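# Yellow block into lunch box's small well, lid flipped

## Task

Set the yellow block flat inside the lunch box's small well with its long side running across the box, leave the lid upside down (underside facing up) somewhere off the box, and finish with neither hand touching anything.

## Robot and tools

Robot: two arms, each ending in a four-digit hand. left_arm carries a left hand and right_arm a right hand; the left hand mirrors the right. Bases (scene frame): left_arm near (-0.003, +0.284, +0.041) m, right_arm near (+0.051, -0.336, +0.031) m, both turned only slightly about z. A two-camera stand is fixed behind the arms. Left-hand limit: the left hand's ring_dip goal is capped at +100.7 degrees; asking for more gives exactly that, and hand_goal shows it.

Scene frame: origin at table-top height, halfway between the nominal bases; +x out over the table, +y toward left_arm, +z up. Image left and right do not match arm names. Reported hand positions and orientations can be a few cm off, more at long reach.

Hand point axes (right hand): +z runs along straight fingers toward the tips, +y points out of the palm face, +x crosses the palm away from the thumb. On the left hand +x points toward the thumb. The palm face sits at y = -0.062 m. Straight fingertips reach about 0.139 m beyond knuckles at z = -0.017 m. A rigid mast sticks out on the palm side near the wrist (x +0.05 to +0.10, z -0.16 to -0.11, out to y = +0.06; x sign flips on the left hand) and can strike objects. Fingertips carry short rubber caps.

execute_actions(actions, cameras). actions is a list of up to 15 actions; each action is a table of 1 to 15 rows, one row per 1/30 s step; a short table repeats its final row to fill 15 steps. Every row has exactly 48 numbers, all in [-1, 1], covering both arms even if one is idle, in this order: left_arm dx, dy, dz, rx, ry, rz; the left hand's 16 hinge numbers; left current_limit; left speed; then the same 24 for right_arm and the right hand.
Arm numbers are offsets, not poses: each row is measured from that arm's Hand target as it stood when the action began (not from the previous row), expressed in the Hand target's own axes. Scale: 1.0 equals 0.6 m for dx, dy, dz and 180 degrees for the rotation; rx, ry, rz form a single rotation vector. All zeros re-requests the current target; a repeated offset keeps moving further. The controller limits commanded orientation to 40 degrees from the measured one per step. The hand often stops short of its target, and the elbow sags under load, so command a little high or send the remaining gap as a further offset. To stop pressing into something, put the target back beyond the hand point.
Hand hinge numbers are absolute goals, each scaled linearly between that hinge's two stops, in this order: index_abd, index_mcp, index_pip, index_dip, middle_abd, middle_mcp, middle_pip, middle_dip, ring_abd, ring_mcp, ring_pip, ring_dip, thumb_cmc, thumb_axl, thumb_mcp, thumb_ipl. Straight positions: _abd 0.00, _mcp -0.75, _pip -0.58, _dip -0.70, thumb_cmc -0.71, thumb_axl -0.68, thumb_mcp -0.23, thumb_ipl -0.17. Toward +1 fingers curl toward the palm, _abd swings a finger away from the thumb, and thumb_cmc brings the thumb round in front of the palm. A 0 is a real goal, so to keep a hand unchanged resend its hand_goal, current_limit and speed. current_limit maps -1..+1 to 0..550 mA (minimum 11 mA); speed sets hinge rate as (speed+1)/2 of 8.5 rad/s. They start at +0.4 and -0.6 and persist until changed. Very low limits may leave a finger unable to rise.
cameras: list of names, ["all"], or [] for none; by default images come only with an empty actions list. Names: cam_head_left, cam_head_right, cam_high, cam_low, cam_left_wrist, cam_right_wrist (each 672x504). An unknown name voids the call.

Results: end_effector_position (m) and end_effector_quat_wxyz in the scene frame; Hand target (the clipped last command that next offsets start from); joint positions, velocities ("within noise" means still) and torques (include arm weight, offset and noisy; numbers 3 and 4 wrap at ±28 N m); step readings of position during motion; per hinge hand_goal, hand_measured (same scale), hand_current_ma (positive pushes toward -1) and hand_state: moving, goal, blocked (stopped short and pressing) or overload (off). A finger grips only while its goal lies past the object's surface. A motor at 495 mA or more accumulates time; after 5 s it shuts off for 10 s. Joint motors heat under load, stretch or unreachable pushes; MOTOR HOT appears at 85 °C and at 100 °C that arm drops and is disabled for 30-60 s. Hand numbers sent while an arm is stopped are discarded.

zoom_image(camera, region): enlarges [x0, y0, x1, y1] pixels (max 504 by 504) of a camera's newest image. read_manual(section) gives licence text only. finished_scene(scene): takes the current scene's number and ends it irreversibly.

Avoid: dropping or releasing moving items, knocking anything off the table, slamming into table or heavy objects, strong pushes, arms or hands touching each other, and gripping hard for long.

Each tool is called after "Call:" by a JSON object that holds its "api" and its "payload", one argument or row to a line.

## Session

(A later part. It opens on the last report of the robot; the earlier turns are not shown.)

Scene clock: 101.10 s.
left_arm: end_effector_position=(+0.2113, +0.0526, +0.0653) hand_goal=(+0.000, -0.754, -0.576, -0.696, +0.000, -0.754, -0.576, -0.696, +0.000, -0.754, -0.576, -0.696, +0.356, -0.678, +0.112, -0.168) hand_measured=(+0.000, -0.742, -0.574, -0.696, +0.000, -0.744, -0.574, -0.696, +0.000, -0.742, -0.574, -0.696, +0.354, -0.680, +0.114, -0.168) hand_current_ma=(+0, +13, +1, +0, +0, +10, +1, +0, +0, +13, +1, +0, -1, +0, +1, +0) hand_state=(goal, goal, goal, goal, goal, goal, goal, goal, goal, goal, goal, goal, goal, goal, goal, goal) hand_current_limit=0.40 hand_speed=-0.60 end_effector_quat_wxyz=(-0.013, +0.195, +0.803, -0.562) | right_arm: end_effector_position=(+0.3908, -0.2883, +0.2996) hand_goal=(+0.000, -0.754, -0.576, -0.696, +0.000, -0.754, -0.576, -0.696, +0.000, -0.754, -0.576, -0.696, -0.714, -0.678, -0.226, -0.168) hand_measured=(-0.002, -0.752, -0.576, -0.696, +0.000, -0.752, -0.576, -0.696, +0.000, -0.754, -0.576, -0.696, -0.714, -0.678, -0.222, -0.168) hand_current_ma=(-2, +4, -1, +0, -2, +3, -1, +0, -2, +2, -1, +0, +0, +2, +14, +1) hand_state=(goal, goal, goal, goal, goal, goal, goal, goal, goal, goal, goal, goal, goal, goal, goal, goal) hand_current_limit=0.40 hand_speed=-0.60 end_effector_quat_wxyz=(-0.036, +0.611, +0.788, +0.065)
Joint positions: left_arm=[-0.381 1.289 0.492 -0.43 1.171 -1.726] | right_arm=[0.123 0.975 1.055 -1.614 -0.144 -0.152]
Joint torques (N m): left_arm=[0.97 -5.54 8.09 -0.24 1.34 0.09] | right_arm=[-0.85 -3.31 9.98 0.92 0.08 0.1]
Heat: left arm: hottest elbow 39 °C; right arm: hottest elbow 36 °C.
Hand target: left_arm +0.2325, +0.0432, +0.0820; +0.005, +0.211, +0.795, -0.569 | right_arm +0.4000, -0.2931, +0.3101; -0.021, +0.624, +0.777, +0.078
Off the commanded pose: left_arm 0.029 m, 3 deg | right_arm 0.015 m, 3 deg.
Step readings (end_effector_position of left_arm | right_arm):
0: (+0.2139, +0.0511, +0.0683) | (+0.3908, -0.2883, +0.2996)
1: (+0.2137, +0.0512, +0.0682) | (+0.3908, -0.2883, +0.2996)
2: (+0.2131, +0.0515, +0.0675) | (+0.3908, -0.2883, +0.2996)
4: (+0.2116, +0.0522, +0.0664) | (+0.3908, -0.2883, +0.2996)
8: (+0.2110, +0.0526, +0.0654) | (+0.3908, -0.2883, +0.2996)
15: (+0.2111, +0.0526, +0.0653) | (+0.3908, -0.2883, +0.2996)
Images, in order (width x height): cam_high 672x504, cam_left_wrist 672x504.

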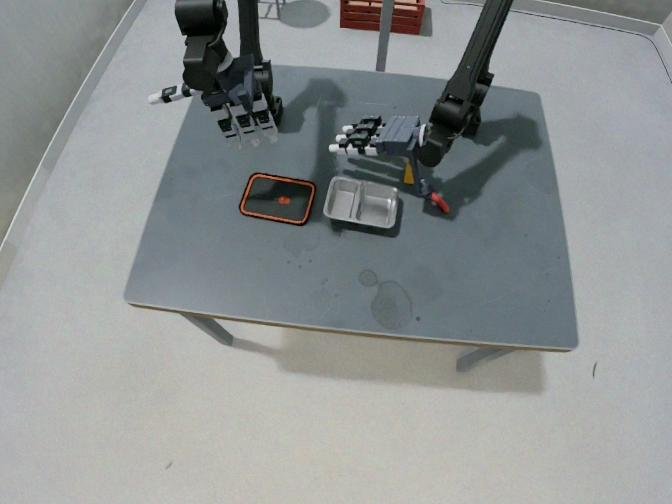

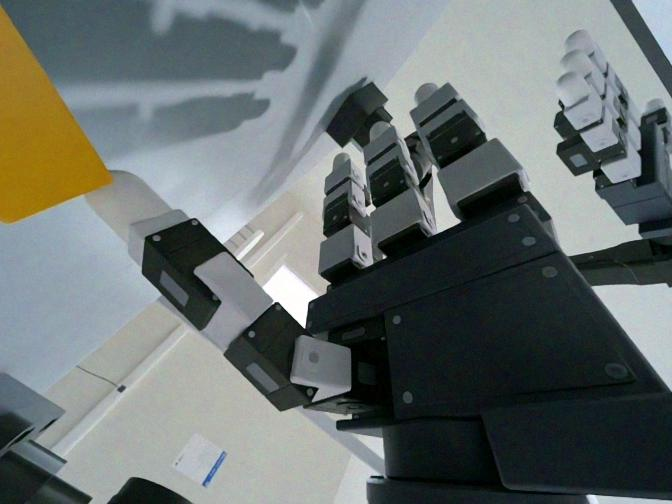

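Call:
{"api": "execute_actions", "payload": {
  "actions": [
    [[-0.0315,-0.0323,-0.0135,0,0,0,0,-0.754,-0.576,-0.696,0,-0.754,-0.576,-0.696,0,-0.754,-0.576,-0.696,0.357,-0.678,0.112,-0.168,0.4,-0.6,0,0,0,0,0,0,0,-0.754,-0.576,-0.696,0,-0.754,-0.576,-0.696,0,-0.754,-0.576,-0.696,-0.714,-0.678,-0.226,-0.168,0.4,-0.6]]
  ],
  "cameras": ["cam_left_wrist","cam_high"]
}}

Call:
{"api": "zoom_image", "payload": {
  "camera": "cam_left_wrist",
  "region": [0, 0, 300, 225]
}}

Call:
{"api": "zoom_image", "payload": {
  "camera": "cam_high",
  "region": [360, 120, 500, 225]
}}

Scene clock: 103.13 s.
left_arm: end_effector_position=(+0.2230, +0.0478, +0.0840) hand_goal=(+0.000, -0.754, -0.576, -0.696, +0.000, -0.754, -0.576, -0.696, +0.000, -0.754, -0.576, -0.696, +0.356, -0.678, +0.112, -0.168) hand_measured=(+0.000, -0.742, -0.574, -0.696, +0.000, -0.744, -0.574, -0.696, +0.000, -0.742, -0.574, -0.696, +0.354, -0.680, +0.114, -0.168) hand_current_ma=(+0, +13, +1, +0, +0, +10, +1, +0, +0, +13, +1, +0, +0, +0, +1, +0) hand_state=(goal, goal, goal, goal, goal, goal, goal, goal, goal, goal, goal, goal, goal, goal, goal, goal) hand_current_limit=0.40 hand_speed=-0.60 end_effector_quat_wxyz=(-0.020, +0.193, +0.805, -0.561) | right_arm: end_effector_position=(+0.3908, -0.2883, +0.2996) hand_goal=(+0.000, -0.754, -0.576, -0.696, +0.000, -0.754, -0.576, -0.696, +0.000, -0.754, -0.576, -0.696, -0.714, -0.678, -0.226, -0.168) hand_measured=(-0.002, -0.752, -0.576, -0.696, +0.000, -0.752, -0.576, -0.696, +0.000, -0.754, -0.576, -0.696, -0.714, -0.678, -0.222, -0.168) hand_current_ma=(-2, +4, -1, +0, -2, +3, -1, +0, -2, +2, -1, +0, +0, +2, +14, +1) hand_state=(goal, goal, goal, goal, goal, goal, goal, goal, goal, goal, goal, goal, goal, goal, goal, goal) hand_current_limit=0.40 hand_speed=-0.60 end_effector_quat_wxyz=(-0.036, +0.611, +0.788, +0.065)
Joint positions: left_arm=[-0.381 1.285 0.559 -0.528 1.171 -1.713] | right_arm=[0.123 0.975 1.055 -1.614 -0.144 -0.152]
Joint torques (N m): left_arm=[1.03 -7.3 8.4 -0.21 1.38 0.09] | right_arm=[-0.97 -3.37 9.94 0.92 0.1 0.09]
Heat: left arm: hottest elbow 39 °C; right arm: hottest elbow 36 °C.
Hand target: left_arm +0.2449, +0.0392, +0.1070; +0.005, +0.211, +0.795, -0.569 | right_arm +0.4000, -0.2931, +0.3101; -0.021, +0.624, +0.777, +0.078
Off the commanded pose: left_arm 0.033 m, 4 deg | right_arm 0.015 m, 3 deg.
Step readings (end_effector_position of left_arm | right_arm):
0: (+0.2113, +0.0526, +0.0653) | (+0.3908, -0.2883, +0.2996)
1: (+0.2114, +0.0527, +0.0661) | (+0.3908, -0.2883, +0.2996)
2: (+0.2108, +0.0529, +0.0681) | (+0.3908, -0.2883, +0.2996)
4: (+0.2142, +0.0514, +0.0746) | (+0.3908, -0.2883, +0.2996)
8: (+0.2235, +0.0474, +0.0839) | (+0.3908, -0.2883, +0.2996)
15: (+0.2230, +0.0478, +0.0840) | (+0.3908, -0.2883, +0.2996)
Images, in order (width x height): cam_high 672x504, cam_left_wrist 672x504.

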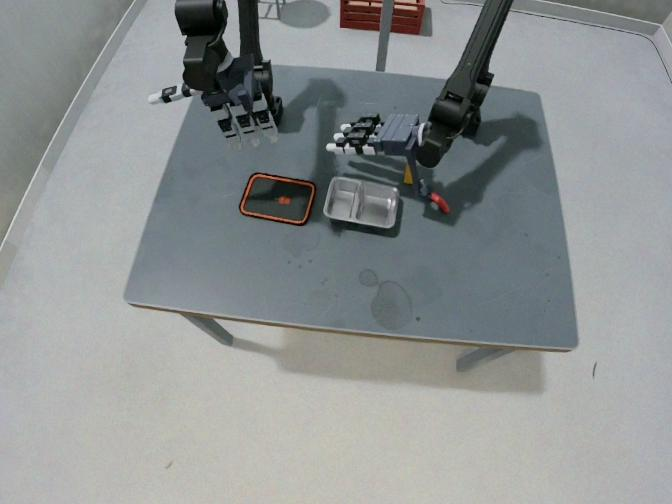

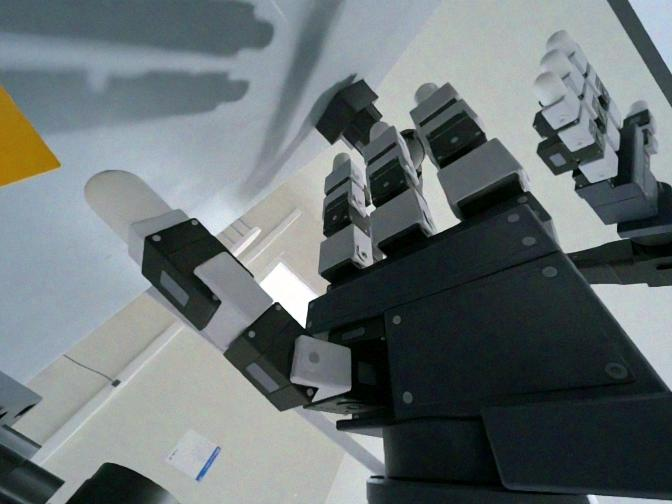

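Scaled by 1.680 from the camera's 672x504 image, which has a finer 960x720 frame.

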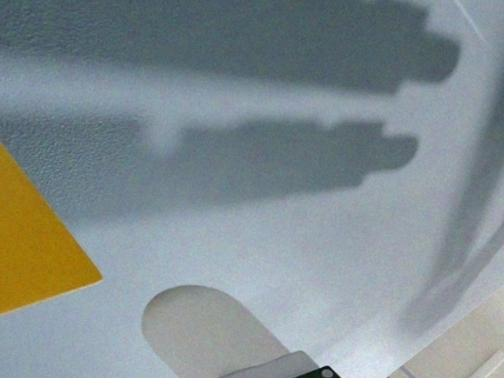

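Scaled by 3.600 from the camera's 672x504 image, which has a finer 960x720 frame.

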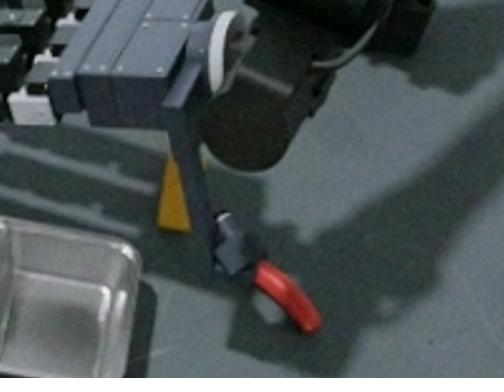

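Call:
{"api": "execute_actions", "payload": {
  "actions": [
    [[0.0453,0.0412,0.0045,0,0,0,0,-0.754,-0.576,-0.696,0,-0.754,-0.576,-0.696,0,-0.754,-0.576,-0.696,0.357,-0.678,0.112,-0.168,0.4,-0.6,0,0,0,0,0,0,0,-0.754,-0.576,-0.696,0,-0.754,-0.576,-0.696,0,-0.754,-0.576,-0.696,-0.714,-0.678,-0.226,-0.168,0.4,-0.6]]
  ],
  "cameras": ["cam_left_wrist"]
}}

Call:
{"api": "zoom_image", "payload": {
  "camera": "cam_left_wrist",
  "region": [0, 0, 300, 225]
}}

Scene clock: 106.17 s.
left_arm: end_effector_position=(+0.2155, +0.0531, +0.0727) hand_goal=(+0.000, -0.754, -0.576, -0.696, +0.000, -0.754, -0.576, -0.696, +0.000, -0.754, -0.576, -0.696, +0.356, -0.678, +0.112, -0.168) hand_measured=(+0.000, -0.742, -0.574, -0.696, +0.000, -0.744, -0.574, -0.696, +0.000, -0.742, -0.574, -0.696, +0.356, -0.680, +0.114, -0.168) hand_current_ma=(+0, +13, +1, +0, +0, +10, +1, +0, +0, +13, +1, +0, +0, +0, +1, +0) hand_state=(goal, goal, goal, goal, goal, goal, goal, goal, goal, goal, goal, goal, goal, goal, goal, goal) hand_current_limit=0.40 hand_speed=-0.60 end_effector_quat_wxyz=(-0.017, +0.203, +0.802, -0.562) | right_arm: end_effector_position=(+0.3908, -0.2883, +0.2996) hand_goal=(+0.000, -0.754, -0.576, -0.696, +0.000, -0.754, -0.576, -0.696, +0.000, -0.754, -0.576, -0.696, -0.714, -0.678, -0.226, -0.168) hand_measured=(-0.002, -0.752, -0.576, -0.696, +0.000, -0.752, -0.576, -0.696, +0.000, -0.754, -0.576, -0.696, -0.714, -0.678, -0.222, -0.168) hand_current_ma=(-2, +4, -1, +0, -2, +3, -1, +0, -2, +2, -1, +0, +0, +2, +14, +1) hand_state=(goal, goal, goal, goal, goal, goal, goal, goal, goal, goal, goal, goal, goal, goal, goal, goal) hand_current_limit=0.40 hand_speed=-0.60 end_effector_quat_wxyz=(-0.036, +0.611, +0.788, +0.065)
Joint positions: left_arm=[-0.373 1.291 0.525 -0.516 1.177 -1.664] | right_arm=[0.123 0.975 1.055 -1.614 -0.144 -0.152]
Joint torques (N m): left_arm=[1.67 -5.83 5.01 1.35 1.43 0.1] | right_arm=[-0.91 -3.43 9.99 0.91 0.09 0.1]
Heat: left arm: hottest elbow 39 °C; right arm: hottest elbow 36 °C.
Hand target: left_arm +0.2280, +0.0522, +0.0770; +0.005, +0.211, +0.795, -0.569 | right_arm +0.4000, -0.2931, +0.3101; -0.021, +0.624, +0.777, +0.078
Off the commanded pose: left_arm 0.013 m, 3 deg | right_arm 0.015 m, 3 deg.
Step readings (end_effector_position of left_arm | right_arm):
0: (+0.2230, +0.0478, +0.0840) | (+0.3908, -0.2883, +0.2996)
1: (+0.2230, +0.0476, +0.0834) | (+0.3908, -0.2883, +0.2996)
2: (+0.2230, +0.0479, +0.0819) | (+0.3908, -0.2883, +0.2996)
4: (+0.2185, +0.0506, +0.0778) | (+0.3908, -0.2883, +0.2996)
8: (+0.2146, +0.0534, +0.0727) | (+0.3908, -0.2883, +0.2996)
15: (+0.2154, +0.0531, +0.0727) | (+0.3908, -0.2883, +0.2996)
Images, in order (width x height): cam_left_wrist 672x504.

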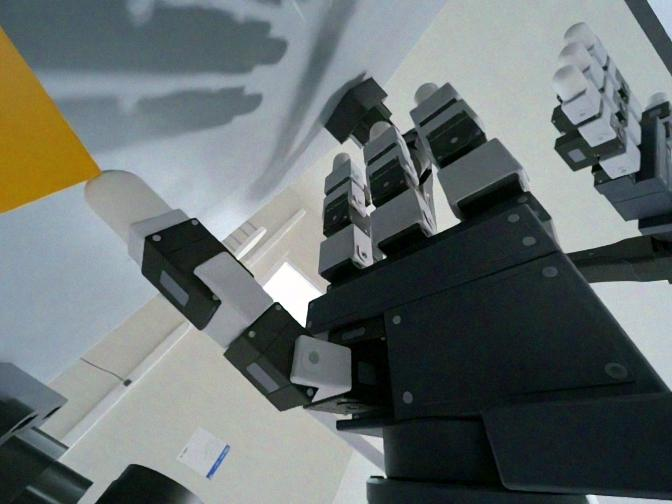

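Scaled by 1.680 from the camera's 672x504 image, which has a finer 960x720 frame.

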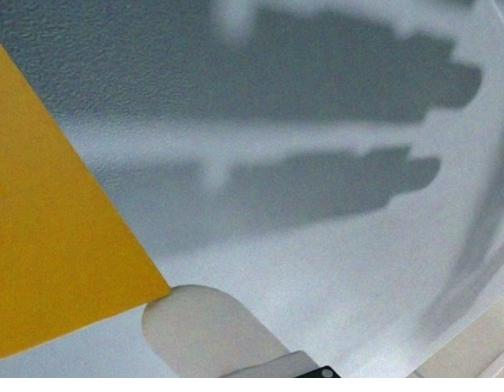

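Call:
{"api": "execute_actions", "payload": {
  "actions": [
    [[-0.0068,0.0063,0.0361,0,0,0,0,-0.754,-0.576,-0.696,0,-0.754,-0.576,-0.696,0,-0.754,-0.576,-0.696,0.357,-0.678,0.112,-0.168,0.4,-0.6,0,0,0,0,0,0,0,-0.754,-0.576,-0.696,0,-0.754,-0.576,-0.696,0,-0.754,-0.576,-0.696,-0.714,-0.678,-0.226,-0.168,0.4,-0.6]]
  ],
  "cameras": ["cam_left_wrist"]
}}

Call:
{"api": "zoom_image", "payload": {
  "camera": "cam_left_wrist",
  "region": [0, 0, 300, 225]
}}

Scene clock: 108.60 s.
left_arm: end_effector_position=(+0.2274, +0.0390, +0.0634) hand_goal=(+0.000, -0.754, -0.576, -0.696, +0.000, -0.754, -0.576, -0.696, +0.000, -0.754, -0.576, -0.696, +0.356, -0.678, +0.112, -0.168) hand_measured=(+0.000, -0.742, -0.574, -0.696, +0.000, -0.744, -0.574, -0.696, +0.000, -0.742, -0.574, -0.696, +0.356, -0.680, +0.112, -0.168) hand_current_ma=(+0, +12, +1, +0, +0, +10, +1, +0, +0, +13, +1, +0, +0, +0, +0, +0) hand_state=(goal, goal, goal, goal, goal, goal, goal, goal, goal, goal, goal, goal, goal, goal, goal, goal) hand_current_limit=0.40 hand_speed=-0.60 end_effector_quat_wxyz=(-0.001, +0.201, +0.799, -0.567) | right_arm: end_effector_position=(+0.3908, -0.2883, +0.2996) hand_goal=(+0.000, -0.754, -0.576, -0.696, +0.000, -0.754, -0.576, -0.696, +0.000, -0.754, -0.576, -0.696, -0.714, -0.678, -0.226, -0.168) hand_measured=(-0.002, -0.752, -0.576, -0.696, +0.000, -0.752, -0.576, -0.696, +0.000, -0.754, -0.576, -0.696, -0.714, -0.678, -0.222, -0.168) hand_current_ma=(-2, +4, -1, +0, -2, +3, -1, +0, -2, +2, -1, +0, +0, +2, +14, +1) hand_state=(goal, goal, goal, goal, goal, goal, goal, goal, goal, goal, goal, goal, goal, goal, goal, goal) hand_current_limit=0.40 hand_speed=-0.60 end_effector_quat_wxyz=(-0.036, +0.611, +0.788, +0.065)
Joint positions: left_arm=[-0.399 1.334 0.51 -0.321 1.167 -1.784] | right_arm=[0.123 0.975 1.055 -1.614 -0.144 -0.152]
Joint torques (N m): left_arm=[-0.38 -6.77 4.62 1.63 0.75 -0.09] | right_arm=[-0.79 -3.49 10.02 0.95 0.08 0.11]
Heat: left arm: hottest elbow 39 °C; right arm: hottest elbow 36 °C.
Hand target: left_arm +0.2280, +0.0322, +0.0670; +0.005, +0.211, +0.795, -0.569 | right_arm +0.4000, -0.2931, +0.3101; -0.021, +0.624, +0.777, +0.078
Off the commanded pose: left_arm 0.008 m, 1 deg | right_arm 0.015 m, 3 deg.
Step readings (end_effector_position of left_arm | right_arm):
0: (+0.2155, +0.0531, +0.0727) | (+0.3908, -0.2883, +0.2996)
1: (+0.2178, +0.0515, +0.0722) | (+0.3908, -0.2883, +0.2996)
2: (+0.2221, +0.0491, +0.0711) | (+0.3908, -0.2883, +0.2996)
4: (+0.2284, +0.0423, +0.0685) | (+0.3908, -0.2883, +0.2996)
8: (+0.2297, +0.0384, +0.0645) | (+0.3908, -0.2883, +0.2996)
15: (+0.2278, +0.0390, +0.0633) | (+0.3908, -0.2883, +0.2996)
Images, in order (width x height): cam_left_wrist 672x504.

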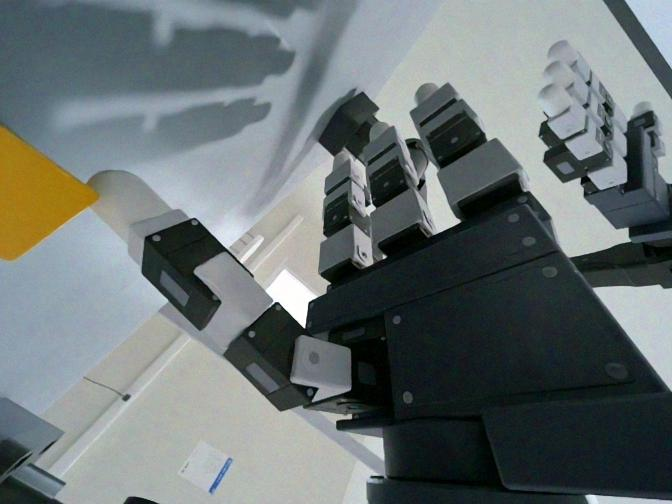

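Scaled by 1.680 from the camera's 672x504 image, which has a finer 960x720 frame.

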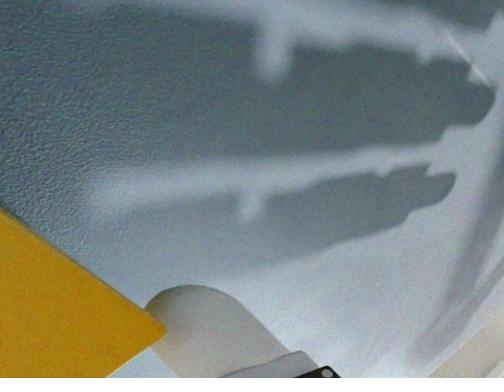

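Call:
{"api": "execute_actions", "payload": {
  "actions": [
    [[-0.05,-0.12,-0.05,0,0,0,0,-0.754,-0.576,-0.696,0,-0.754,-0.576,-0.696,0,-0.754,-0.576,-0.696,0.357,-0.678,0.112,-0.168,0.4,-0.6,0,0,0,0,0,0,0,-0.754,-0.576,-0.696,0,-0.754,-0.576,-0.696,0,-0.754,-0.576,-0.696,-0.714,-0.678,-0.226,-0.168,0.4,-0.6]],
    [[-0.03,-0.05,-0.15,0,0,0,0,-0.754,-0.576,-0.696,0,-0.754,-0.576,-0.696,0,-0.754,-0.576,-0.696,0.357,-0.678,0.112,-0.168,0.4,-0.6,0,0,0,0,0,0,0,-0.754,-0.576,-0.696,0,-0.754,-0.576,-0.696,0,-0.754,-0.576,-0.696,-0.714,-0.678,-0.226,-0.168,0.4,-0.6]]
  ],
  "cameras": ["cam_left_wrist","cam_high","cam_head_left"]
}}

Call:
{"api": "zoom_image", "payload": {
  "camera": "cam_left_wrist",
  "region": [0, 0, 300, 225]
}}

Call:
{"api": "zoom_image", "payload": {
  "camera": "cam_high",
  "region": [360, 120, 500, 225]
}}

Call:
{"api": "zoom_image", "payload": {
  "camera": "cam_head_left",
  "region": [310, 220, 450, 325]
}}

Scene clock: 112.90 s.
left_arm: end_effector_position=(+0.2472, +0.1034, +0.1875) hand_goal=(+0.000, -0.754, -0.576, -0.696, +0.000, -0.754, -0.576, -0.696, +0.000, -0.754, -0.576, -0.696, +0.356, -0.678, +0.112, -0.168) hand_measured=(+0.000, -0.740, -0.574, -0.696, +0.000, -0.742, -0.574, -0.696, +0.000, -0.740, -0.574, -0.696, +0.356, -0.678, +0.112, -0.168) hand_current_ma=(+0, +14, +1, +0, +0, +12, +1, +0, +0, +15, +1, +0, +0, +0, +0, +0) hand_state=(goal, goal, goal, goal, goal, goal, goal, goal, goal, goal, goal, goal, goal, goal, goal, goal) hand_current_limit=0.40 hand_speed=-0.60 end_effector_quat_wxyz=(-0.014, +0.187, +0.805, -0.563) | right_arm: end_effector_position=(+0.3908, -0.2883, +0.2996) hand_goal=(+0.000, -0.754, -0.576, -0.696, +0.000, -0.754, -0.576, -0.696, +0.000, -0.754, -0.576, -0.696, -0.714, -0.678, -0.226, -0.168) hand_measured=(-0.002, -0.752, -0.576, -0.696, +0.000, -0.752, -0.576, -0.696, +0.000, -0.754, -0.576, -0.696, -0.714, -0.678, -0.222, -0.168) hand_current_ma=(-2, +4, -1, +0, -2, +3, -1, +0, -2, +2, -1, +0, +0, +2, +14, +1) hand_state=(goal, goal, goal, goal, goal, goal, goal, goal, goal, goal, goal, goal, goal, goal, goal, goal) hand_current_limit=0.40 hand_speed=-0.60 end_effector_quat_wxyz=(-0.036, +0.611, +0.788, +0.065)
Joint positions: left_arm=[-0.17 1.207 0.822 -1.34 1.192 -1.203] | right_arm=[0.123 0.975 1.055 -1.614 -0.144 -0.152]
Joint torques (N m): left_arm=[0.97 -6.53 9.94 -0.96 1.33 0.1] | right_arm=[-0.91 -3.66 10 0.95 0.09 0.1]
Heat: left arm: hottest elbow 39 °C; right arm: hottest elbow 37 °C.
Hand target: left_arm +0.2647, +0.0985, +0.2132; +0.005, +0.211, +0.795, -0.569 | right_arm +0.4000, -0.2931, +0.3101; -0.021, +0.624, +0.777, +0.078
Off the commanded pose: left_arm 0.031 m, 4 deg | right_arm 0.015 m, 3 deg.
Step readings (end_effector_position of left_arm | right_arm):
0: (+0.2274, +0.0390, +0.0634) | (+0.3908, -0.2883, +0.2996)
1: (+0.2250, +0.0405, +0.0661) | (+0.3908, -0.2883, +0.2996)
2: (+0.2193, +0.0432, +0.0721) | (+0.3908, -0.2883, +0.2996)
4: (+0.2150, +0.0444, +0.0933) | (+0.3908, -0.2883, +0.2996)
8: (+0.2237, +0.0405, +0.1310) | (+0.3908, -0.2883, +0.2996)
15: (+0.2249, +0.0403, +0.1321) | (+0.3908, -0.2883, +0.2996)
16: (+0.2236, +0.0439, +0.1341) | (+0.3908, -0.2883, +0.2996)
17: (+0.2166, +0.0537, +0.1395) | (+0.3908, -0.2883, +0.2996)
19: (+0.2221, +0.0797, +0.1549) | (+0.3908, -0.2883, +0.2996)
23: (+0.2415, +0.1042, +0.1897) | (+0.3908, -0.2883, +0.2996)
30: (+0.2431, +0.1044, +0.1928) | (+0.3908, -0.2883, +0.2996)
Images, in order (width x height): cam_head_left 672x504, cam_high 672x504, cam_left_wrist 672x504.

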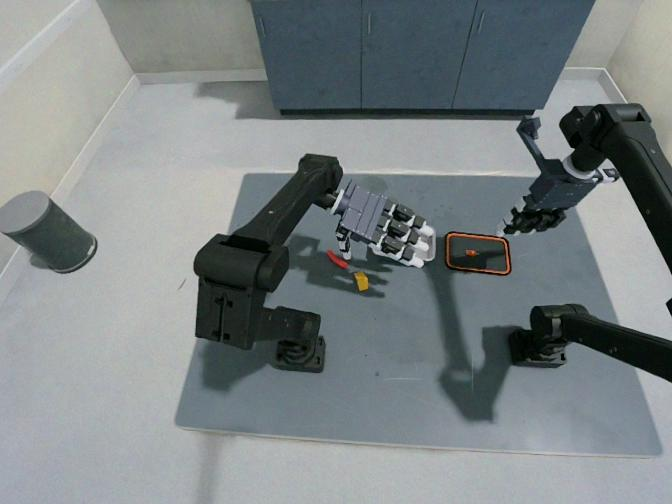

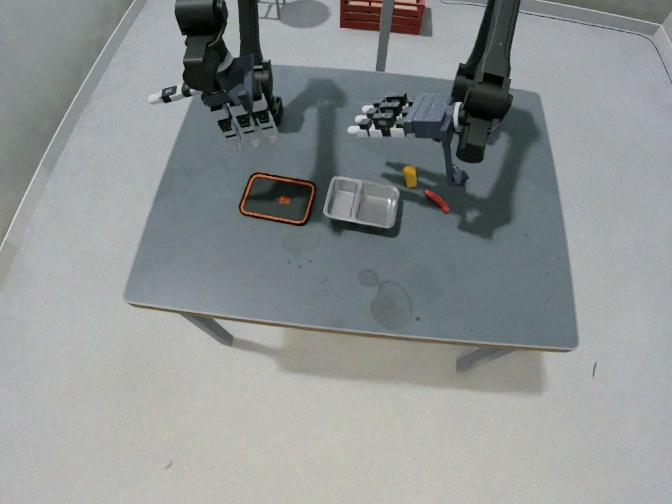

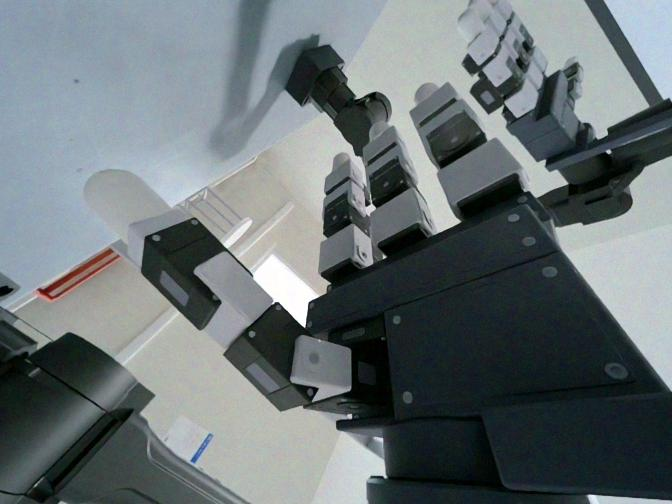

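Scaled by 1.680 from the camera's 672x504 image, which has a finer 960x720 frame.

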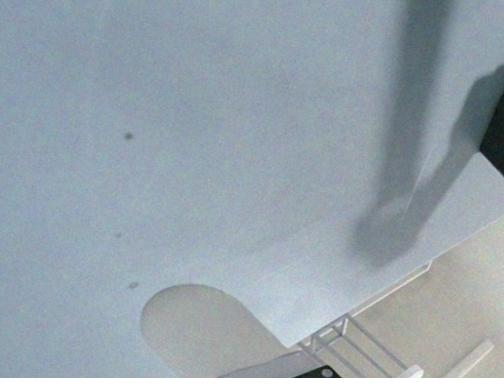

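Scaled by 3.600 from the camera's 672x504 image, which has a finer 960x720 frame.

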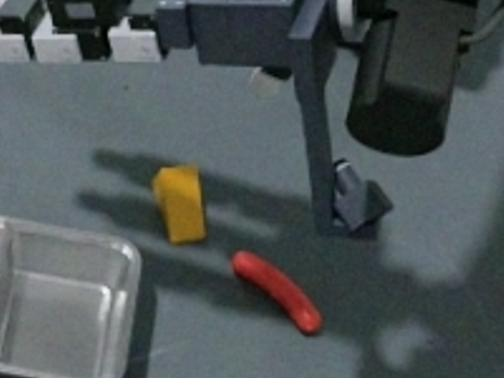

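Scaled by 3.600 from the camera's 672x504 image, which has a finer 960x720 frame.

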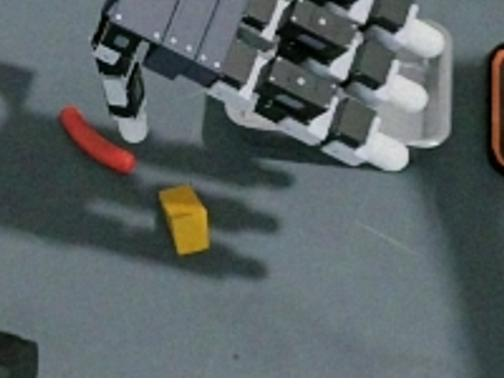

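Call:
{"api": "execute_actions", "payload": {
  "actions": [
    [[-0.038,0.112,-0.119,-0.0207,-0.0752,-0.0294,0,-0.754,-0.576,-0.696,0,-0.754,-0.576,-0.696,0,-0.754,-0.576,-0.696,0.357,-0.678,0.112,-0.168,0.4,-0.6,0,0,0,0,0,0,0,-0.754,-0.576,-0.696,0,-0.754,-0.576,-0.696,0,-0.754,-0.576,-0.696,-0.714,-0.678,-0.226,-0.168,0.4,-0.6]]
  ],
  "cameras": ["cam_left_wrist"]
}}

Call:
{"api": "zoom_image", "payload": {
  "camera": "cam_left_wrist",
  "region": [0, 0, 300, 225]
}}

Scene clock: 114.90 s.
left_arm: end_effector_position=(+0.3023, +0.1784, +0.1607) hand_goal=(+0.000, -0.754, -0.576, -0.696, +0.000, -0.754, -0.576, -0.696, +0.000, -0.754, -0.576, -0.696, +0.356, -0.678, +0.112, -0.168) hand_measured=(-0.002, -0.744, -0.574, -0.696, -0.002, -0.744, -0.574, -0.696, -0.002, -0.744, -0.574, -0.696, +0.358, -0.678, +0.112, -0.168) hand_current_ma=(+0, +10, +1, +0, +0, +8, +1, +0, +0, +11, +1, +0, +0, +0, +0, +0) hand_state=(goal, goal, goal, goal, goal, goal, goal, goal, goal, goal, goal, goal, goal, goal, goal, goal) hand_current_limit=0.40 hand_speed=-0.60 end_effector_quat_wxyz=(+0.048, +0.071, +0.820, -0.566) | right_arm: end_effector_position=(+0.3908, -0.2883, +0.2996) hand_goal=(+0.000, -0.754, -0.576, -0.696, +0.000, -0.754, -0.576, -0.696, +0.000, -0.754, -0.576, -0.696, -0.714, -0.678, -0.226, -0.168) hand_measured=(-0.002, -0.752, -0.576, -0.696, +0.000, -0.752, -0.576, -0.696, +0.000, -0.754, -0.576, -0.696, -0.714, -0.678, -0.222, -0.168) hand_current_ma=(-2, +4, -1, +0, -2, +3, -1, +0, -2, +2, -1, +0, +0, +2, +14, +1) hand_state=(goal, goal, goal, goal, goal, goal, goal, goal, goal, goal, goal, goal, goal, goal, goal, goal) hand_current_limit=0.40 hand_speed=-0.60 end_effector_quat_wxyz=(-0.036, +0.611, +0.788, +0.065)
Joint positions: left_arm=[0.106 1.317 0.831 -1.303 1.2 -1.166] | right_arm=[0.123 0.975 1.055 -1.614 -0.144 -0.152]
Joint torques (N m): left_arm=[-0.38 -8.12 9.03 0.05 1.22 0.09] | right_arm=[-0.85 -3.55 9.99 0.91 0.1 0.1]
Heat: left arm: hottest elbow 39 °C; right arm: hottest elbow 37 °C.
Hand target: left_arm +0.3249, +0.1734, +0.1833; +0.080, +0.105, +0.815, -0.564 | right_arm +0.4000, -0.2931, +0.3101; -0.021, +0.624, +0.777, +0.078
Off the commanded pose: left_arm 0.032 m, 5 deg | right_arm 0.015 m, 3 deg.
Step readings (end_effector_position of left_arm | right_arm):
0: (+0.2472, +0.1034, +0.1875) | (+0.3908, -0.2883, +0.2996)
1: (+0.2495, +0.1064, +0.1876) | (+0.3908, -0.2883, +0.2996)
2: (+0.2574, +0.1156, +0.1870) | (+0.3908, -0.2883, +0.2996)
4: (+0.2851, +0.1499, +0.1803) | (+0.3908, -0.2883, +0.2996)
8: (+0.3030, +0.1826, +0.1646) | (+0.3908, -0.2883, +0.2996)
15: (+0.3020, +0.1784, +0.1607) | (+0.3908, -0.2883, +0.2996)
Images, in order (width x height): cam_left_wrist 672x504.

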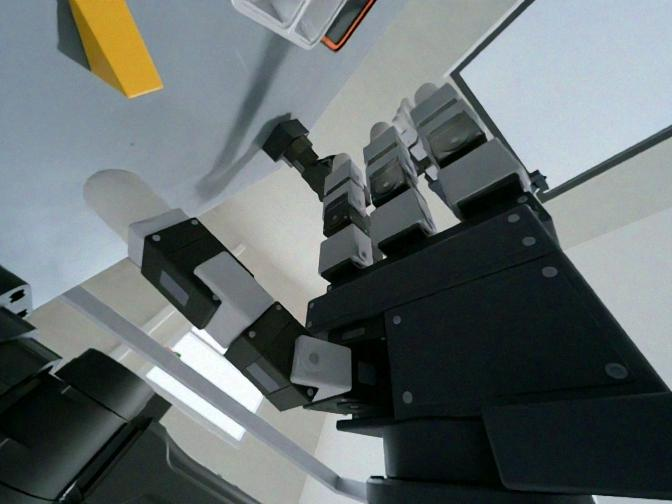

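Scaled by 1.680 from the camera's 672x504 image, which has a finer 960x720 frame.

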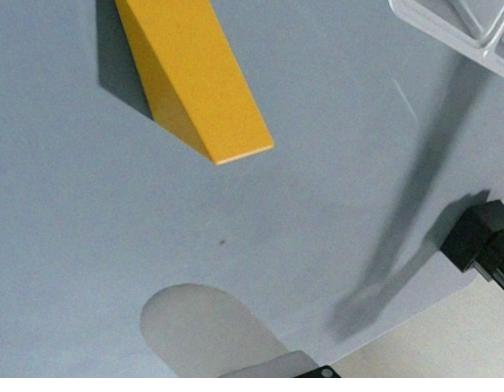

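Call:
{"api": "execute_actions", "payload": {
  "actions": [
    [[0.156,0.0212,0.1567,-0.0083,-0.03,-0.0117,0,-0.616,0.504,-0.696,0,-0.754,-0.576,-0.696,0,-0.754,-0.576,-0.696,0.5,-0.678,0.112,-0.168,0.4,-0.6,0,0,0,0,0,0,0,-0.754,-0.576,-0.696,0,-0.754,-0.576,-0.696,0,-0.754,-0.576,-0.696,-0.714,-0.678,-0.226,-0.168,0.4,-0.6]]
  ],
  "cameras": ["cam_left_wrist","cam_high"]
}}

Call:
{"api": "zoom_image", "payload": {
  "camera": "cam_left_wrist",
  "region": [0, 0, 300, 225]
}}

Scene clock: 124.30 s.
left_arm: end_effector_position=(+0.2363, +0.1023, +0.1133) hand_goal=(+0.000, -0.616, +0.504, -0.696, +0.000, -0.754, -0.576, -0.696, +0.000, -0.754, -0.576, -0.696, +0.500, -0.678, +0.112, -0.168) hand_measured=(+0.000, -0.608, +0.500, -0.696, +0.000, -0.744, -0.574, -0.696, +0.000, -0.742, -0.574, -0.696, +0.496, -0.678, +0.110, -0.168) hand_current_ma=(+0, +7, -2, +0, +0, +10, +1, +0, +0, +12, +1, +0, -2, +0, -1, +0) hand_state=(goal, goal, goal, goal, goal, goal, goal, goal, goal, goal, goal, goal, goal, goal, goal, goal) hand_current_limit=0.40 hand_speed=-0.60 end_effector_quat_wxyz=(+0.078, +0.074, +0.818, -0.565) | right_arm: end_effector_position=(+0.3908, -0.2883, +0.2996) hand_goal=(+0.000, -0.754, -0.576, -0.696, +0.000, -0.754, -0.576, -0.696, +0.000, -0.754, -0.576, -0.696, -0.714, -0.678, -0.226, -0.168) hand_measured=(-0.002, -0.752, -0.576, -0.696, +0.000, -0.752, -0.576, -0.696, +0.000, -0.754, -0.576, -0.696, -0.714, -0.678, -0.222, -0.168) hand_current_ma=(-2, +4, -1, +0, -2, +3, -1, +0, -2, +2, -1, +0, +0, +2, +14, +1) hand_state=(goal, goal, goal, goal, goal, goal, goal, goal, goal, goal, goal, goal, goal, goal, goal, goal) hand_current_limit=0.40 hand_speed=-0.60 end_effector_quat_wxyz=(-0.036, +0.611, +0.788, +0.065)
Joint positions: left_arm=[-0.184 1.021 0.433 -0.39 1.135 -1.983] | right_arm=[0.123 0.975 1.055 -1.614 -0.144 -0.152]
Joint torques (N m): left_arm=[-0.26 -3.72 5.76 1.99 0.65 -0.1] | right_arm=[-1.03 -3.55 10.06 0.96 0.08 0.09]
Heat: left arm: hottest elbow 39 °C; right arm: hottest elbow 37 °C.
Hand target: left_arm +0.2389, +0.0974, +0.1155; +0.109, +0.063, +0.820, -0.559 | right_arm +0.4000, -0.2931, +0.3101; -0.021, +0.624, +0.777, +0.078
Off the commanded pose: left_arm 0.006 m, 4 deg | right_arm 0.015 m, 3 deg.
Step readings (end_effector_position of left_arm | right_arm):
0: (+0.3023, +0.1784, +0.1607) | (+0.3908, -0.2883, +0.2996)
1: (+0.3027, +0.1703, +0.1583) | (+0.3908, -0.2883, +0.2996)
2: (+0.2983, +0.1568, +0.1527) | (+0.3908, -0.2883, +0.2996)
4: (+0.2562, +0.1300, +0.1277) | (+0.3908, -0.2883, +0.2996)
8: (+0.2189, +0.1005, +0.1019) | (+0.3908, -0.2883, +0.2996)
15: (+0.2499, +0.1060, +0.1095) | (+0.3908, -0.2883, +0.2996)
Images, in order (width x height): cam_high 672x504, cam_left_wrist 672x504.

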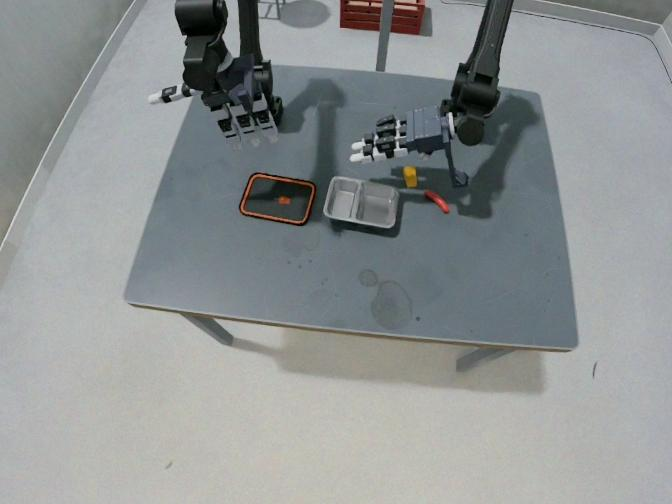

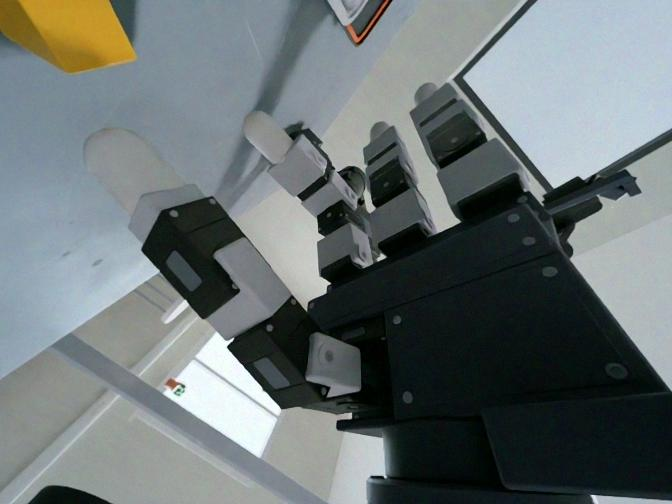

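Scaled by 1.680 from the camera's 672x504 image, which has a finer 960x720 frame.

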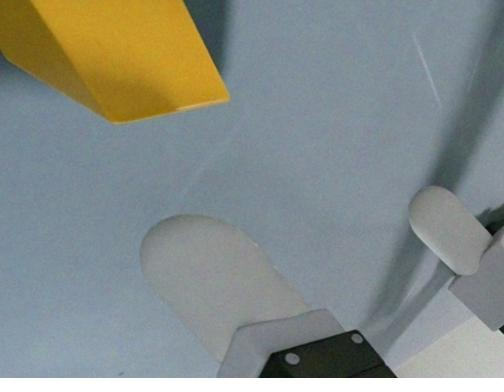

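Call:
{"api": "execute_actions", "payload": {
  "actions": [
    [[0.0141,0.0518,0.0184,0,0,0,0,-0.616,0.504,-0.696,0,-0.754,-0.576,-0.696,0,-0.754,-0.576,-0.696,0.5,-0.678,0.112,-0.168,0.4,-0.6,0,0,0,0,0,0,0,-0.754,-0.576,-0.696,0,-0.754,-0.576,-0.696,0,-0.754,-0.576,-0.696,-0.714,-0.678,-0.226,-0.168,0.4,-0.6]],
    [[0.0131,0.0488,0.0174,0,0,0,0,-0.616,0.504,-0.696,0,-0.754,-0.576,-0.696,0,-0.754,-0.576,-0.696,0.5,-0.678,0.112,-0.168,0.4,-0.6,0,0,0,0,0,0,0,-0.754,-0.576,-0.696,0,-0.754,-0.576,-0.696,0,-0.754,-0.576,-0.696,-0.714,-0.678,-0.226,-0.168,0.4,-0.6]]
  ],
  "cameras": ["cam_left_wrist"]
}}

Call:
{"api": "zoom_image", "payload": {
  "camera": "cam_left_wrist",
  "region": [0, 0, 300, 225]
}}

Scene clock: 127.17 s.
left_arm: end_effector_position=(+0.2319, +0.1059, +0.0422) hand_goal=(+0.000, -0.616, +0.504, -0.696, +0.000, -0.754, -0.576, -0.696, +0.000, -0.754, -0.576, -0.696, +0.500, -0.678, +0.112, -0.168) hand_measured=(+0.000, -0.612, +0.506, -0.694, -0.002, -0.746, -0.574, -0.696, -0.002, -0.744, -0.574, -0.696, +0.498, -0.678, +0.112, -0.168) hand_current_ma=(+0, +2, +1, +1, +0, +7, +1, +0, +0, +10, +1, +0, -1, +0, +0, +0) hand_state=(goal, goal, goal, goal, goal, goal, goal, goal, goal, goal, goal, goal, goal, goal, goal, goal) hand_current_limit=0.40 hand_speed=-0.60 end_effector_quat_wxyz=(+0.091, +0.049, +0.826, -0.554) | right_arm: end_effector_position=(+0.3908, -0.2883, +0.2996) hand_goal=(+0.000, -0.754, -0.576, -0.696, +0.000, -0.754, -0.576, -0.696, +0.000, -0.754, -0.576, -0.696, -0.714, -0.678, -0.226, -0.168) hand_measured=(-0.002, -0.752, -0.576, -0.696, +0.000, -0.752, -0.576, -0.696, +0.000, -0.754, -0.576, -0.696, -0.714, -0.678, -0.222, -0.168) hand_current_ma=(-2, +4, -1, +0, -2, +3, -1, +0, -2, +2, -1, +0, +0, +2, +14, +1) hand_state=(goal, goal, goal, goal, goal, goal, goal, goal, goal, goal, goal, goal, goal, goal, goal, goal) hand_current_limit=0.40 hand_speed=-0.60 end_effector_quat_wxyz=(-0.036, +0.611, +0.788, +0.065)
Joint positions: left_arm=[-0.193 1.211 0.294 0.015 1.08 -2.079] | right_arm=[0.123 0.975 1.055 -1.614 -0.144 -0.152]
Joint torques (N m): left_arm=[-0.15 -4.84 4.66 2.13 0.68 -0.07] | right_arm=[-0.73 -3.49 10.07 0.94 0.1 0.09]
Heat: left arm: hottest elbow 39 °C; right arm: hottest elbow 37 °C.
Hand target: left_arm +0.2390, +0.0993, +0.0494; +0.109, +0.063, +0.820, -0.559 | right_arm +0.4000, -0.2931, +0.3101; -0.021, +0.624, +0.777, +0.078
Off the commanded pose: left_arm 0.012 m, 3 deg | right_arm 0.015 m, 3 deg.
joint sent to its limit (left arm) — joint 6 (wrist roll), lower limit. The joint targets are off in position, not in orientation.
Step readings (end_effector_position of left_arm | right_arm):
0: (+0.2363, +0.1023, +0.1133) | (+0.3908, -0.2883, +0.2996)
1: (+0.2381, +0.1023, +0.1112) | (+0.3908, -0.2883, +0.2996)
2: (+0.2434, +0.1041, +0.1044) | (+0.3908, -0.2883, +0.2996)
4: (+0.2403, +0.1069, +0.0901) | (+0.3908, -0.2883, +0.2996)
8: (+0.2299, +0.1074, +0.0731) | (+0.3908, -0.2883, +0.2996)
15: (+0.2324, +0.1062, +0.0733) | (+0.3908, -0.2883, +0.2996)
16: (+0.2333, +0.1056, +0.0725) | (+0.3908, -0.2883, +0.2996)
17: (+0.2371, +0.1052, +0.0687) | (+0.3908, -0.2883, +0.2996)
19: (+0.2361, +0.1054, +0.0576) | (+0.3908, -0.2883, +0.2996)
23: (+0.2293, +0.1066, +0.0413) | (+0.3908, -0.2883, +0.2996)
30: (+0.2319, +0.1059, +0.0422) | (+0.3908, -0.2883, +0.2996)
Images, in order (width x height): cam_left_wrist 672x504.

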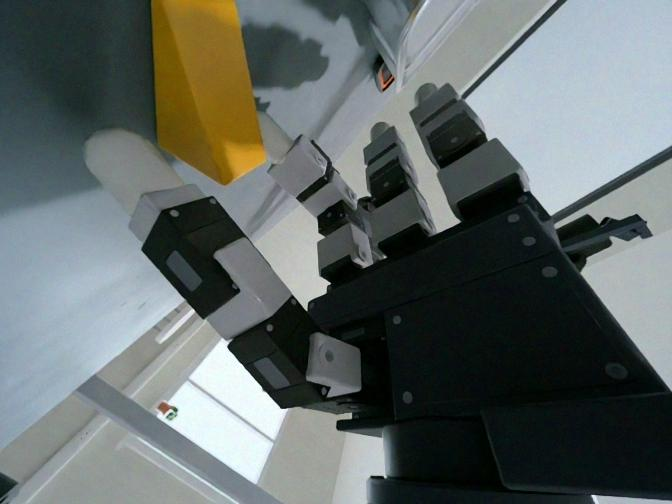

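Scaled by 1.680 from the camera's 672x504 image, which has a finer 960x720 frame.

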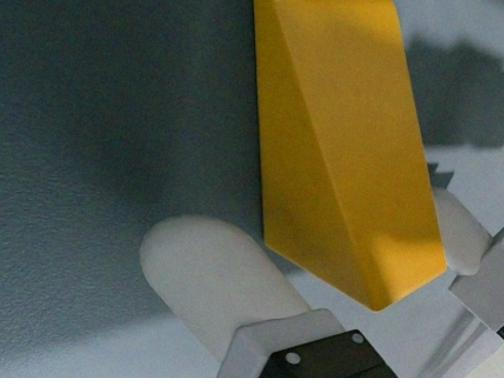

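Call:
{"api": "execute_actions", "payload": {
  "actions": [
    [[0,0,0,0,0,0,0,-0.35,0.504,-0.696,0,-0.754,-0.576,-0.696,0,-0.754,-0.576,-0.696,0.5,-0.678,0.112,-0.168,0.4,-0.8,0,0,0,0,0,0,0,-0.754,-0.576,-0.696,0,-0.754,-0.576,-0.696,0,-0.754,-0.576,-0.696,-0.714,-0.678,-0.226,-0.168,0.4,-0.6]],
    [[0,0,0,0,0,0,0,-0.1,0.504,-0.696,0,-0.754,-0.576,-0.696,0,-0.754,-0.576,-0.696,0.5,-0.678,0.112,-0.168,0.4,-0.8,0,0,0,0,0,0,0,-0.754,-0.576,-0.696,0,-0.754,-0.576,-0.696,0,-0.754,-0.576,-0.696,-0.714,-0.678,-0.226,-0.168,0.4,-0.6]]
  ],
  "cameras": ["cam_left_wrist"]
}}

Call:
{"api": "zoom_image", "payload": {
  "camera": "cam_left_wrist",
  "region": [0, 0, 360, 270]
}}

Scene clock: 131.97 s.
left_arm: end_effector_position=(+0.2315, +0.1025, +0.0434) hand_goal=(+0.000, -0.100, +0.504, -0.696, +0.000, -0.754, -0.576, -0.696, +0.000, -0.754, -0.576, -0.696, +0.500, -0.678, +0.112, -0.168) hand_measured=(+0.002, -0.212, +0.472, -0.712, -0.002, -0.746, -0.574, -0.696, -0.002, -0.744, -0.574, -0.696, +0.502, -0.678, +0.080, -0.180) hand_current_ma=(+1, -352, -47, -19, +0, +7, +1, +0, +0, +10, +1, +0, +1, +0, -70, -20) hand_state=(goal, blocked, blocked, goal, goal, goal, goal, goal, goal, goal, goal, goal, goal, goal, blocked, goal) hand_current_limit=0.40 hand_speed=-0.80 end_effector_quat_wxyz=(+0.091, +0.056, +0.824, -0.556) | right_arm: end_effector_position=(+0.3908, -0.2883, +0.2996) hand_goal=(+0.000, -0.754, -0.576, -0.696, +0.000, -0.754, -0.576, -0.696, +0.000, -0.754, -0.576, -0.696, -0.714, -0.678, -0.226, -0.168) hand_measured=(-0.002, -0.752, -0.576, -0.696, +0.000, -0.752, -0.576, -0.696, +0.000, -0.754, -0.576, -0.696, -0.714, -0.678, -0.222, -0.168) hand_current_ma=(-2, +4, -1, +0, -2, +3, -1, +0, -2, +2, -1, +0, +0, +2, +14, +1) hand_state=(goal, goal, goal, goal, goal, goal, goal, goal, goal, goal, goal, goal, goal, goal, goal, goal) hand_current_limit=0.40 hand_speed=-0.60 end_effector_quat_wxyz=(-0.036, +0.611, +0.788, +0.065)
Joint positions: left_arm=[-0.204 1.211 0.294 0.026 1.083 -2.082] | right_arm=[0.123 0.975 1.055 -1.614 -0.144 -0.152]
Joint torques (N m): left_arm=[0.03 -4.89 4.64 1.76 0.56 -0.03] | right_arm=[-0.79 -3.49 9.96 0.94 0.09 0.1]
Heat: left arm: hottest elbow 39 °C; right arm: hottest elbow 37 °C.
Hand target: left_arm +0.2390, +0.0993, +0.0494; +0.109, +0.063, +0.820, -0.559 | right_arm +0.4000, -0.2931, +0.3101; -0.021, +0.624, +0.777, +0.078
Off the commanded pose: left_arm 0.010 m, 2 deg | right_arm 0.015 m, 3 deg.
joint sent to its limit (left arm) — joint 6 (wrist roll), lower limit. The joint targets are off in position, not in orientation.
Step readings (end_effector_position of left_arm | right_arm):
0: (+0.2319, +0.1059, +0.0422) | (+0.3908, -0.2883, +0.2996)
1: (+0.2319, +0.1059, +0.0422) | (+0.3908, -0.2883, +0.2996)
2: (+0.2319, +0.1059, +0.0422) | (+0.3908, -0.2883, +0.2996)
4: (+0.2319, +0.1059, +0.0422) | (+0.3908, -0.2883, +0.2996)
8: (+0.2312, +0.1030, +0.0432) | (+0.3908, -0.2883, +0.2996)
15: (+0.2309, +0.1018, +0.0440) | (+0.3908, -0.2883, +0.2996)
16: (+0.2309, +0.1018, +0.0440) | (+0.3908, -0.2883, +0.2996)
17: (+0.2309, +0.1018, +0.0440) | (+0.3908, -0.2883, +0.2996)
19: (+0.2310, +0.1020, +0.0439) | (+0.3908, -0.2883, +0.2996)
23: (+0.2315, +0.1025, +0.0434) | (+0.3908, -0.2883, +0.2996)
30: (+0.2315, +0.1025, +0.0434) | (+0.3908, -0.2883, +0.2996)
Images, in order (width x height): cam_left_wrist 672x504.

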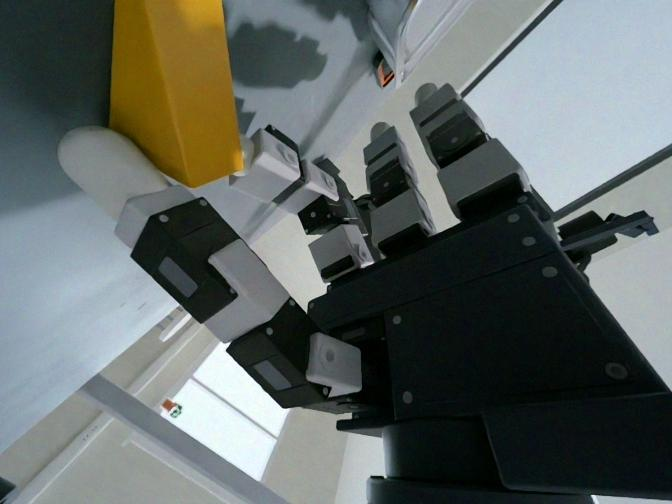

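Scaled by 1.400 from the camera's 672x504 image, which has a finer 960x720 frame.

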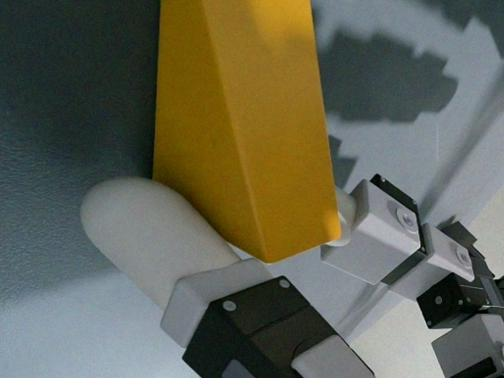

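Call:
{"api": "execute_actions", "payload": {
  "actions": [
    [[-0.0249,-0.0903,-0.0353,0,0,0,0,-0.1,0.504,-0.696,0,-0.754,-0.576,-0.696,0,-0.754,-0.576,-0.696,0.5,-0.678,0.112,-0.168,0.4,-0.8,0,0,0,0,0,0,0,-0.754,-0.576,-0.696,0,-0.754,-0.576,-0.696,0,-0.754,-0.576,-0.696,-0.714,-0.678,-0.226,-0.168,0.4,-0.6]]
  ],
  "cameras": ["cam_left_wrist"]
}}

Call:
{"api": "zoom_image", "payload": {
  "camera": "cam_left_wrist",
  "region": [0, 0, 360, 270]
}}

Scene clock: 136.23 s.
left_arm: end_effector_position=(+0.2201, +0.1056, +0.0896) hand_goal=(+0.000, -0.100, +0.504, -0.696, +0.000, -0.754, -0.576, -0.696, +0.000, -0.754, -0.576, -0.696, +0.500, -0.678, +0.112, -0.168) hand_measured=(+0.002, -0.208, +0.472, -0.714, +0.000, -0.744, -0.574, -0.696, +0.000, -0.742, -0.574, -0.696, +0.504, -0.678, +0.078, -0.182) hand_current_ma=(+0, -333, -50, -21, +0, +9, +1, +0, +0, +13, +1, +0, +2, +0, -77, -23) hand_state=(goal, blocked, blocked, goal, goal, goal, goal, goal, goal, goal, goal, goal, goal, goal, blocked, goal) hand_current_limit=0.40 hand_speed=-0.80 end_effector_quat_wxyz=(+0.091, +0.055, +0.824, -0.556) | right_arm: end_effector_position=(+0.3908, -0.2883, +0.2996) hand_goal=(+0.000, -0.754, -0.576, -0.696, +0.000, -0.754, -0.576, -0.696, +0.000, -0.754, -0.576, -0.696, -0.714, -0.678, -0.226, -0.168) hand_measured=(-0.002, -0.752, -0.576, -0.696, +0.000, -0.752, -0.576, -0.696, +0.000, -0.754, -0.576, -0.696, -0.714, -0.678, -0.222, -0.168) hand_current_ma=(-2, +4, -1, +0, -2, +3, -1, +0, -2, +2, -1, +0, +0, +2, +14, +1) hand_state=(goal, goal, goal, goal, goal, goal, goal, goal, goal, goal, goal, goal, goal, goal, goal, goal) hand_current_limit=0.40 hand_speed=-0.60 end_effector_quat_wxyz=(-0.036, +0.611, +0.788, +0.065)
Joint positions: left_arm=[-0.203 0.984 0.332 -0.24 1.083 -2.082] | right_arm=[0.123 0.975 1.055 -1.614 -0.144 -0.152]
Joint torques (N m): left_arm=[0.56 -2.73 9.37 0.21 0.56 -0.03] | right_arm=[-0.79 -3.66 10.04 0.92 0.08 0.1]
Heat: left arm: hottest elbow 38 °C; right arm: hottest elbow 37 °C.
Hand target: left_arm +0.2390, +0.0994, +0.1095; +0.109, +0.063, +0.820, -0.559 | right_arm +0.4000, -0.2931, +0.3101; -0.021, +0.624, +0.777, +0.078
Off the commanded pose: left_arm 0.028 m, 2 deg | right_arm 0.015 m, 3 deg.
joint sent to its limit (left arm) — joint 6 (wrist roll), lower limit. The joint targets are off in position, not in orientation.
Step readings (end_effector_position of left_arm | right_arm):
0: (+0.2315, +0.1025, +0.0434) | (+0.3908, -0.2883, +0.2996)
1: (+0.2295, +0.1033, +0.0448) | (+0.3908, -0.2883, +0.2996)
2: (+0.2229, +0.1049, +0.0493) | (+0.3908, -0.2883, +0.2996)
4: (+0.2183, +0.1060, +0.0631) | (+0.3908, -0.2883, +0.2996)
8: (+0.2208, +0.1054, +0.0874) | (+0.3908, -0.2883, +0.2996)
15: (+0.2204, +0.1055, +0.0897) | (+0.3908, -0.2883, +0.2996)
Images, in order (width x height): cam_left_wrist 672x504.

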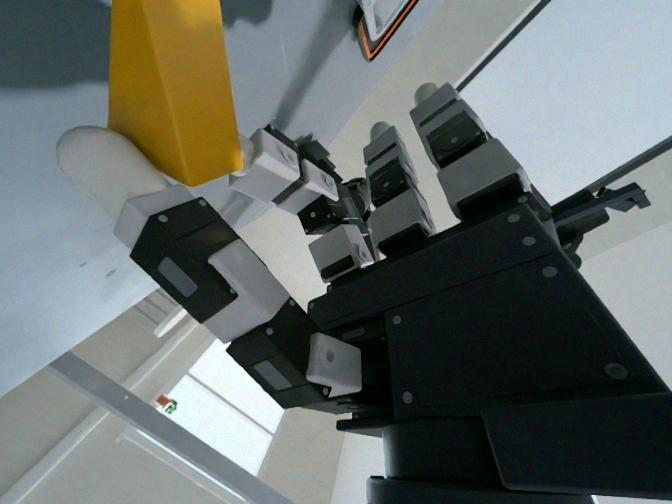

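Scaled by 1.400 from the camera's 672x504 image, which has a finer 960x720 frame.

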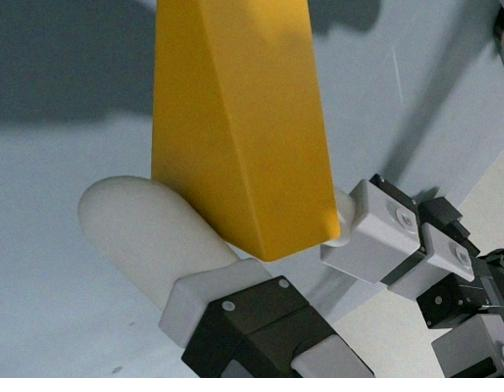

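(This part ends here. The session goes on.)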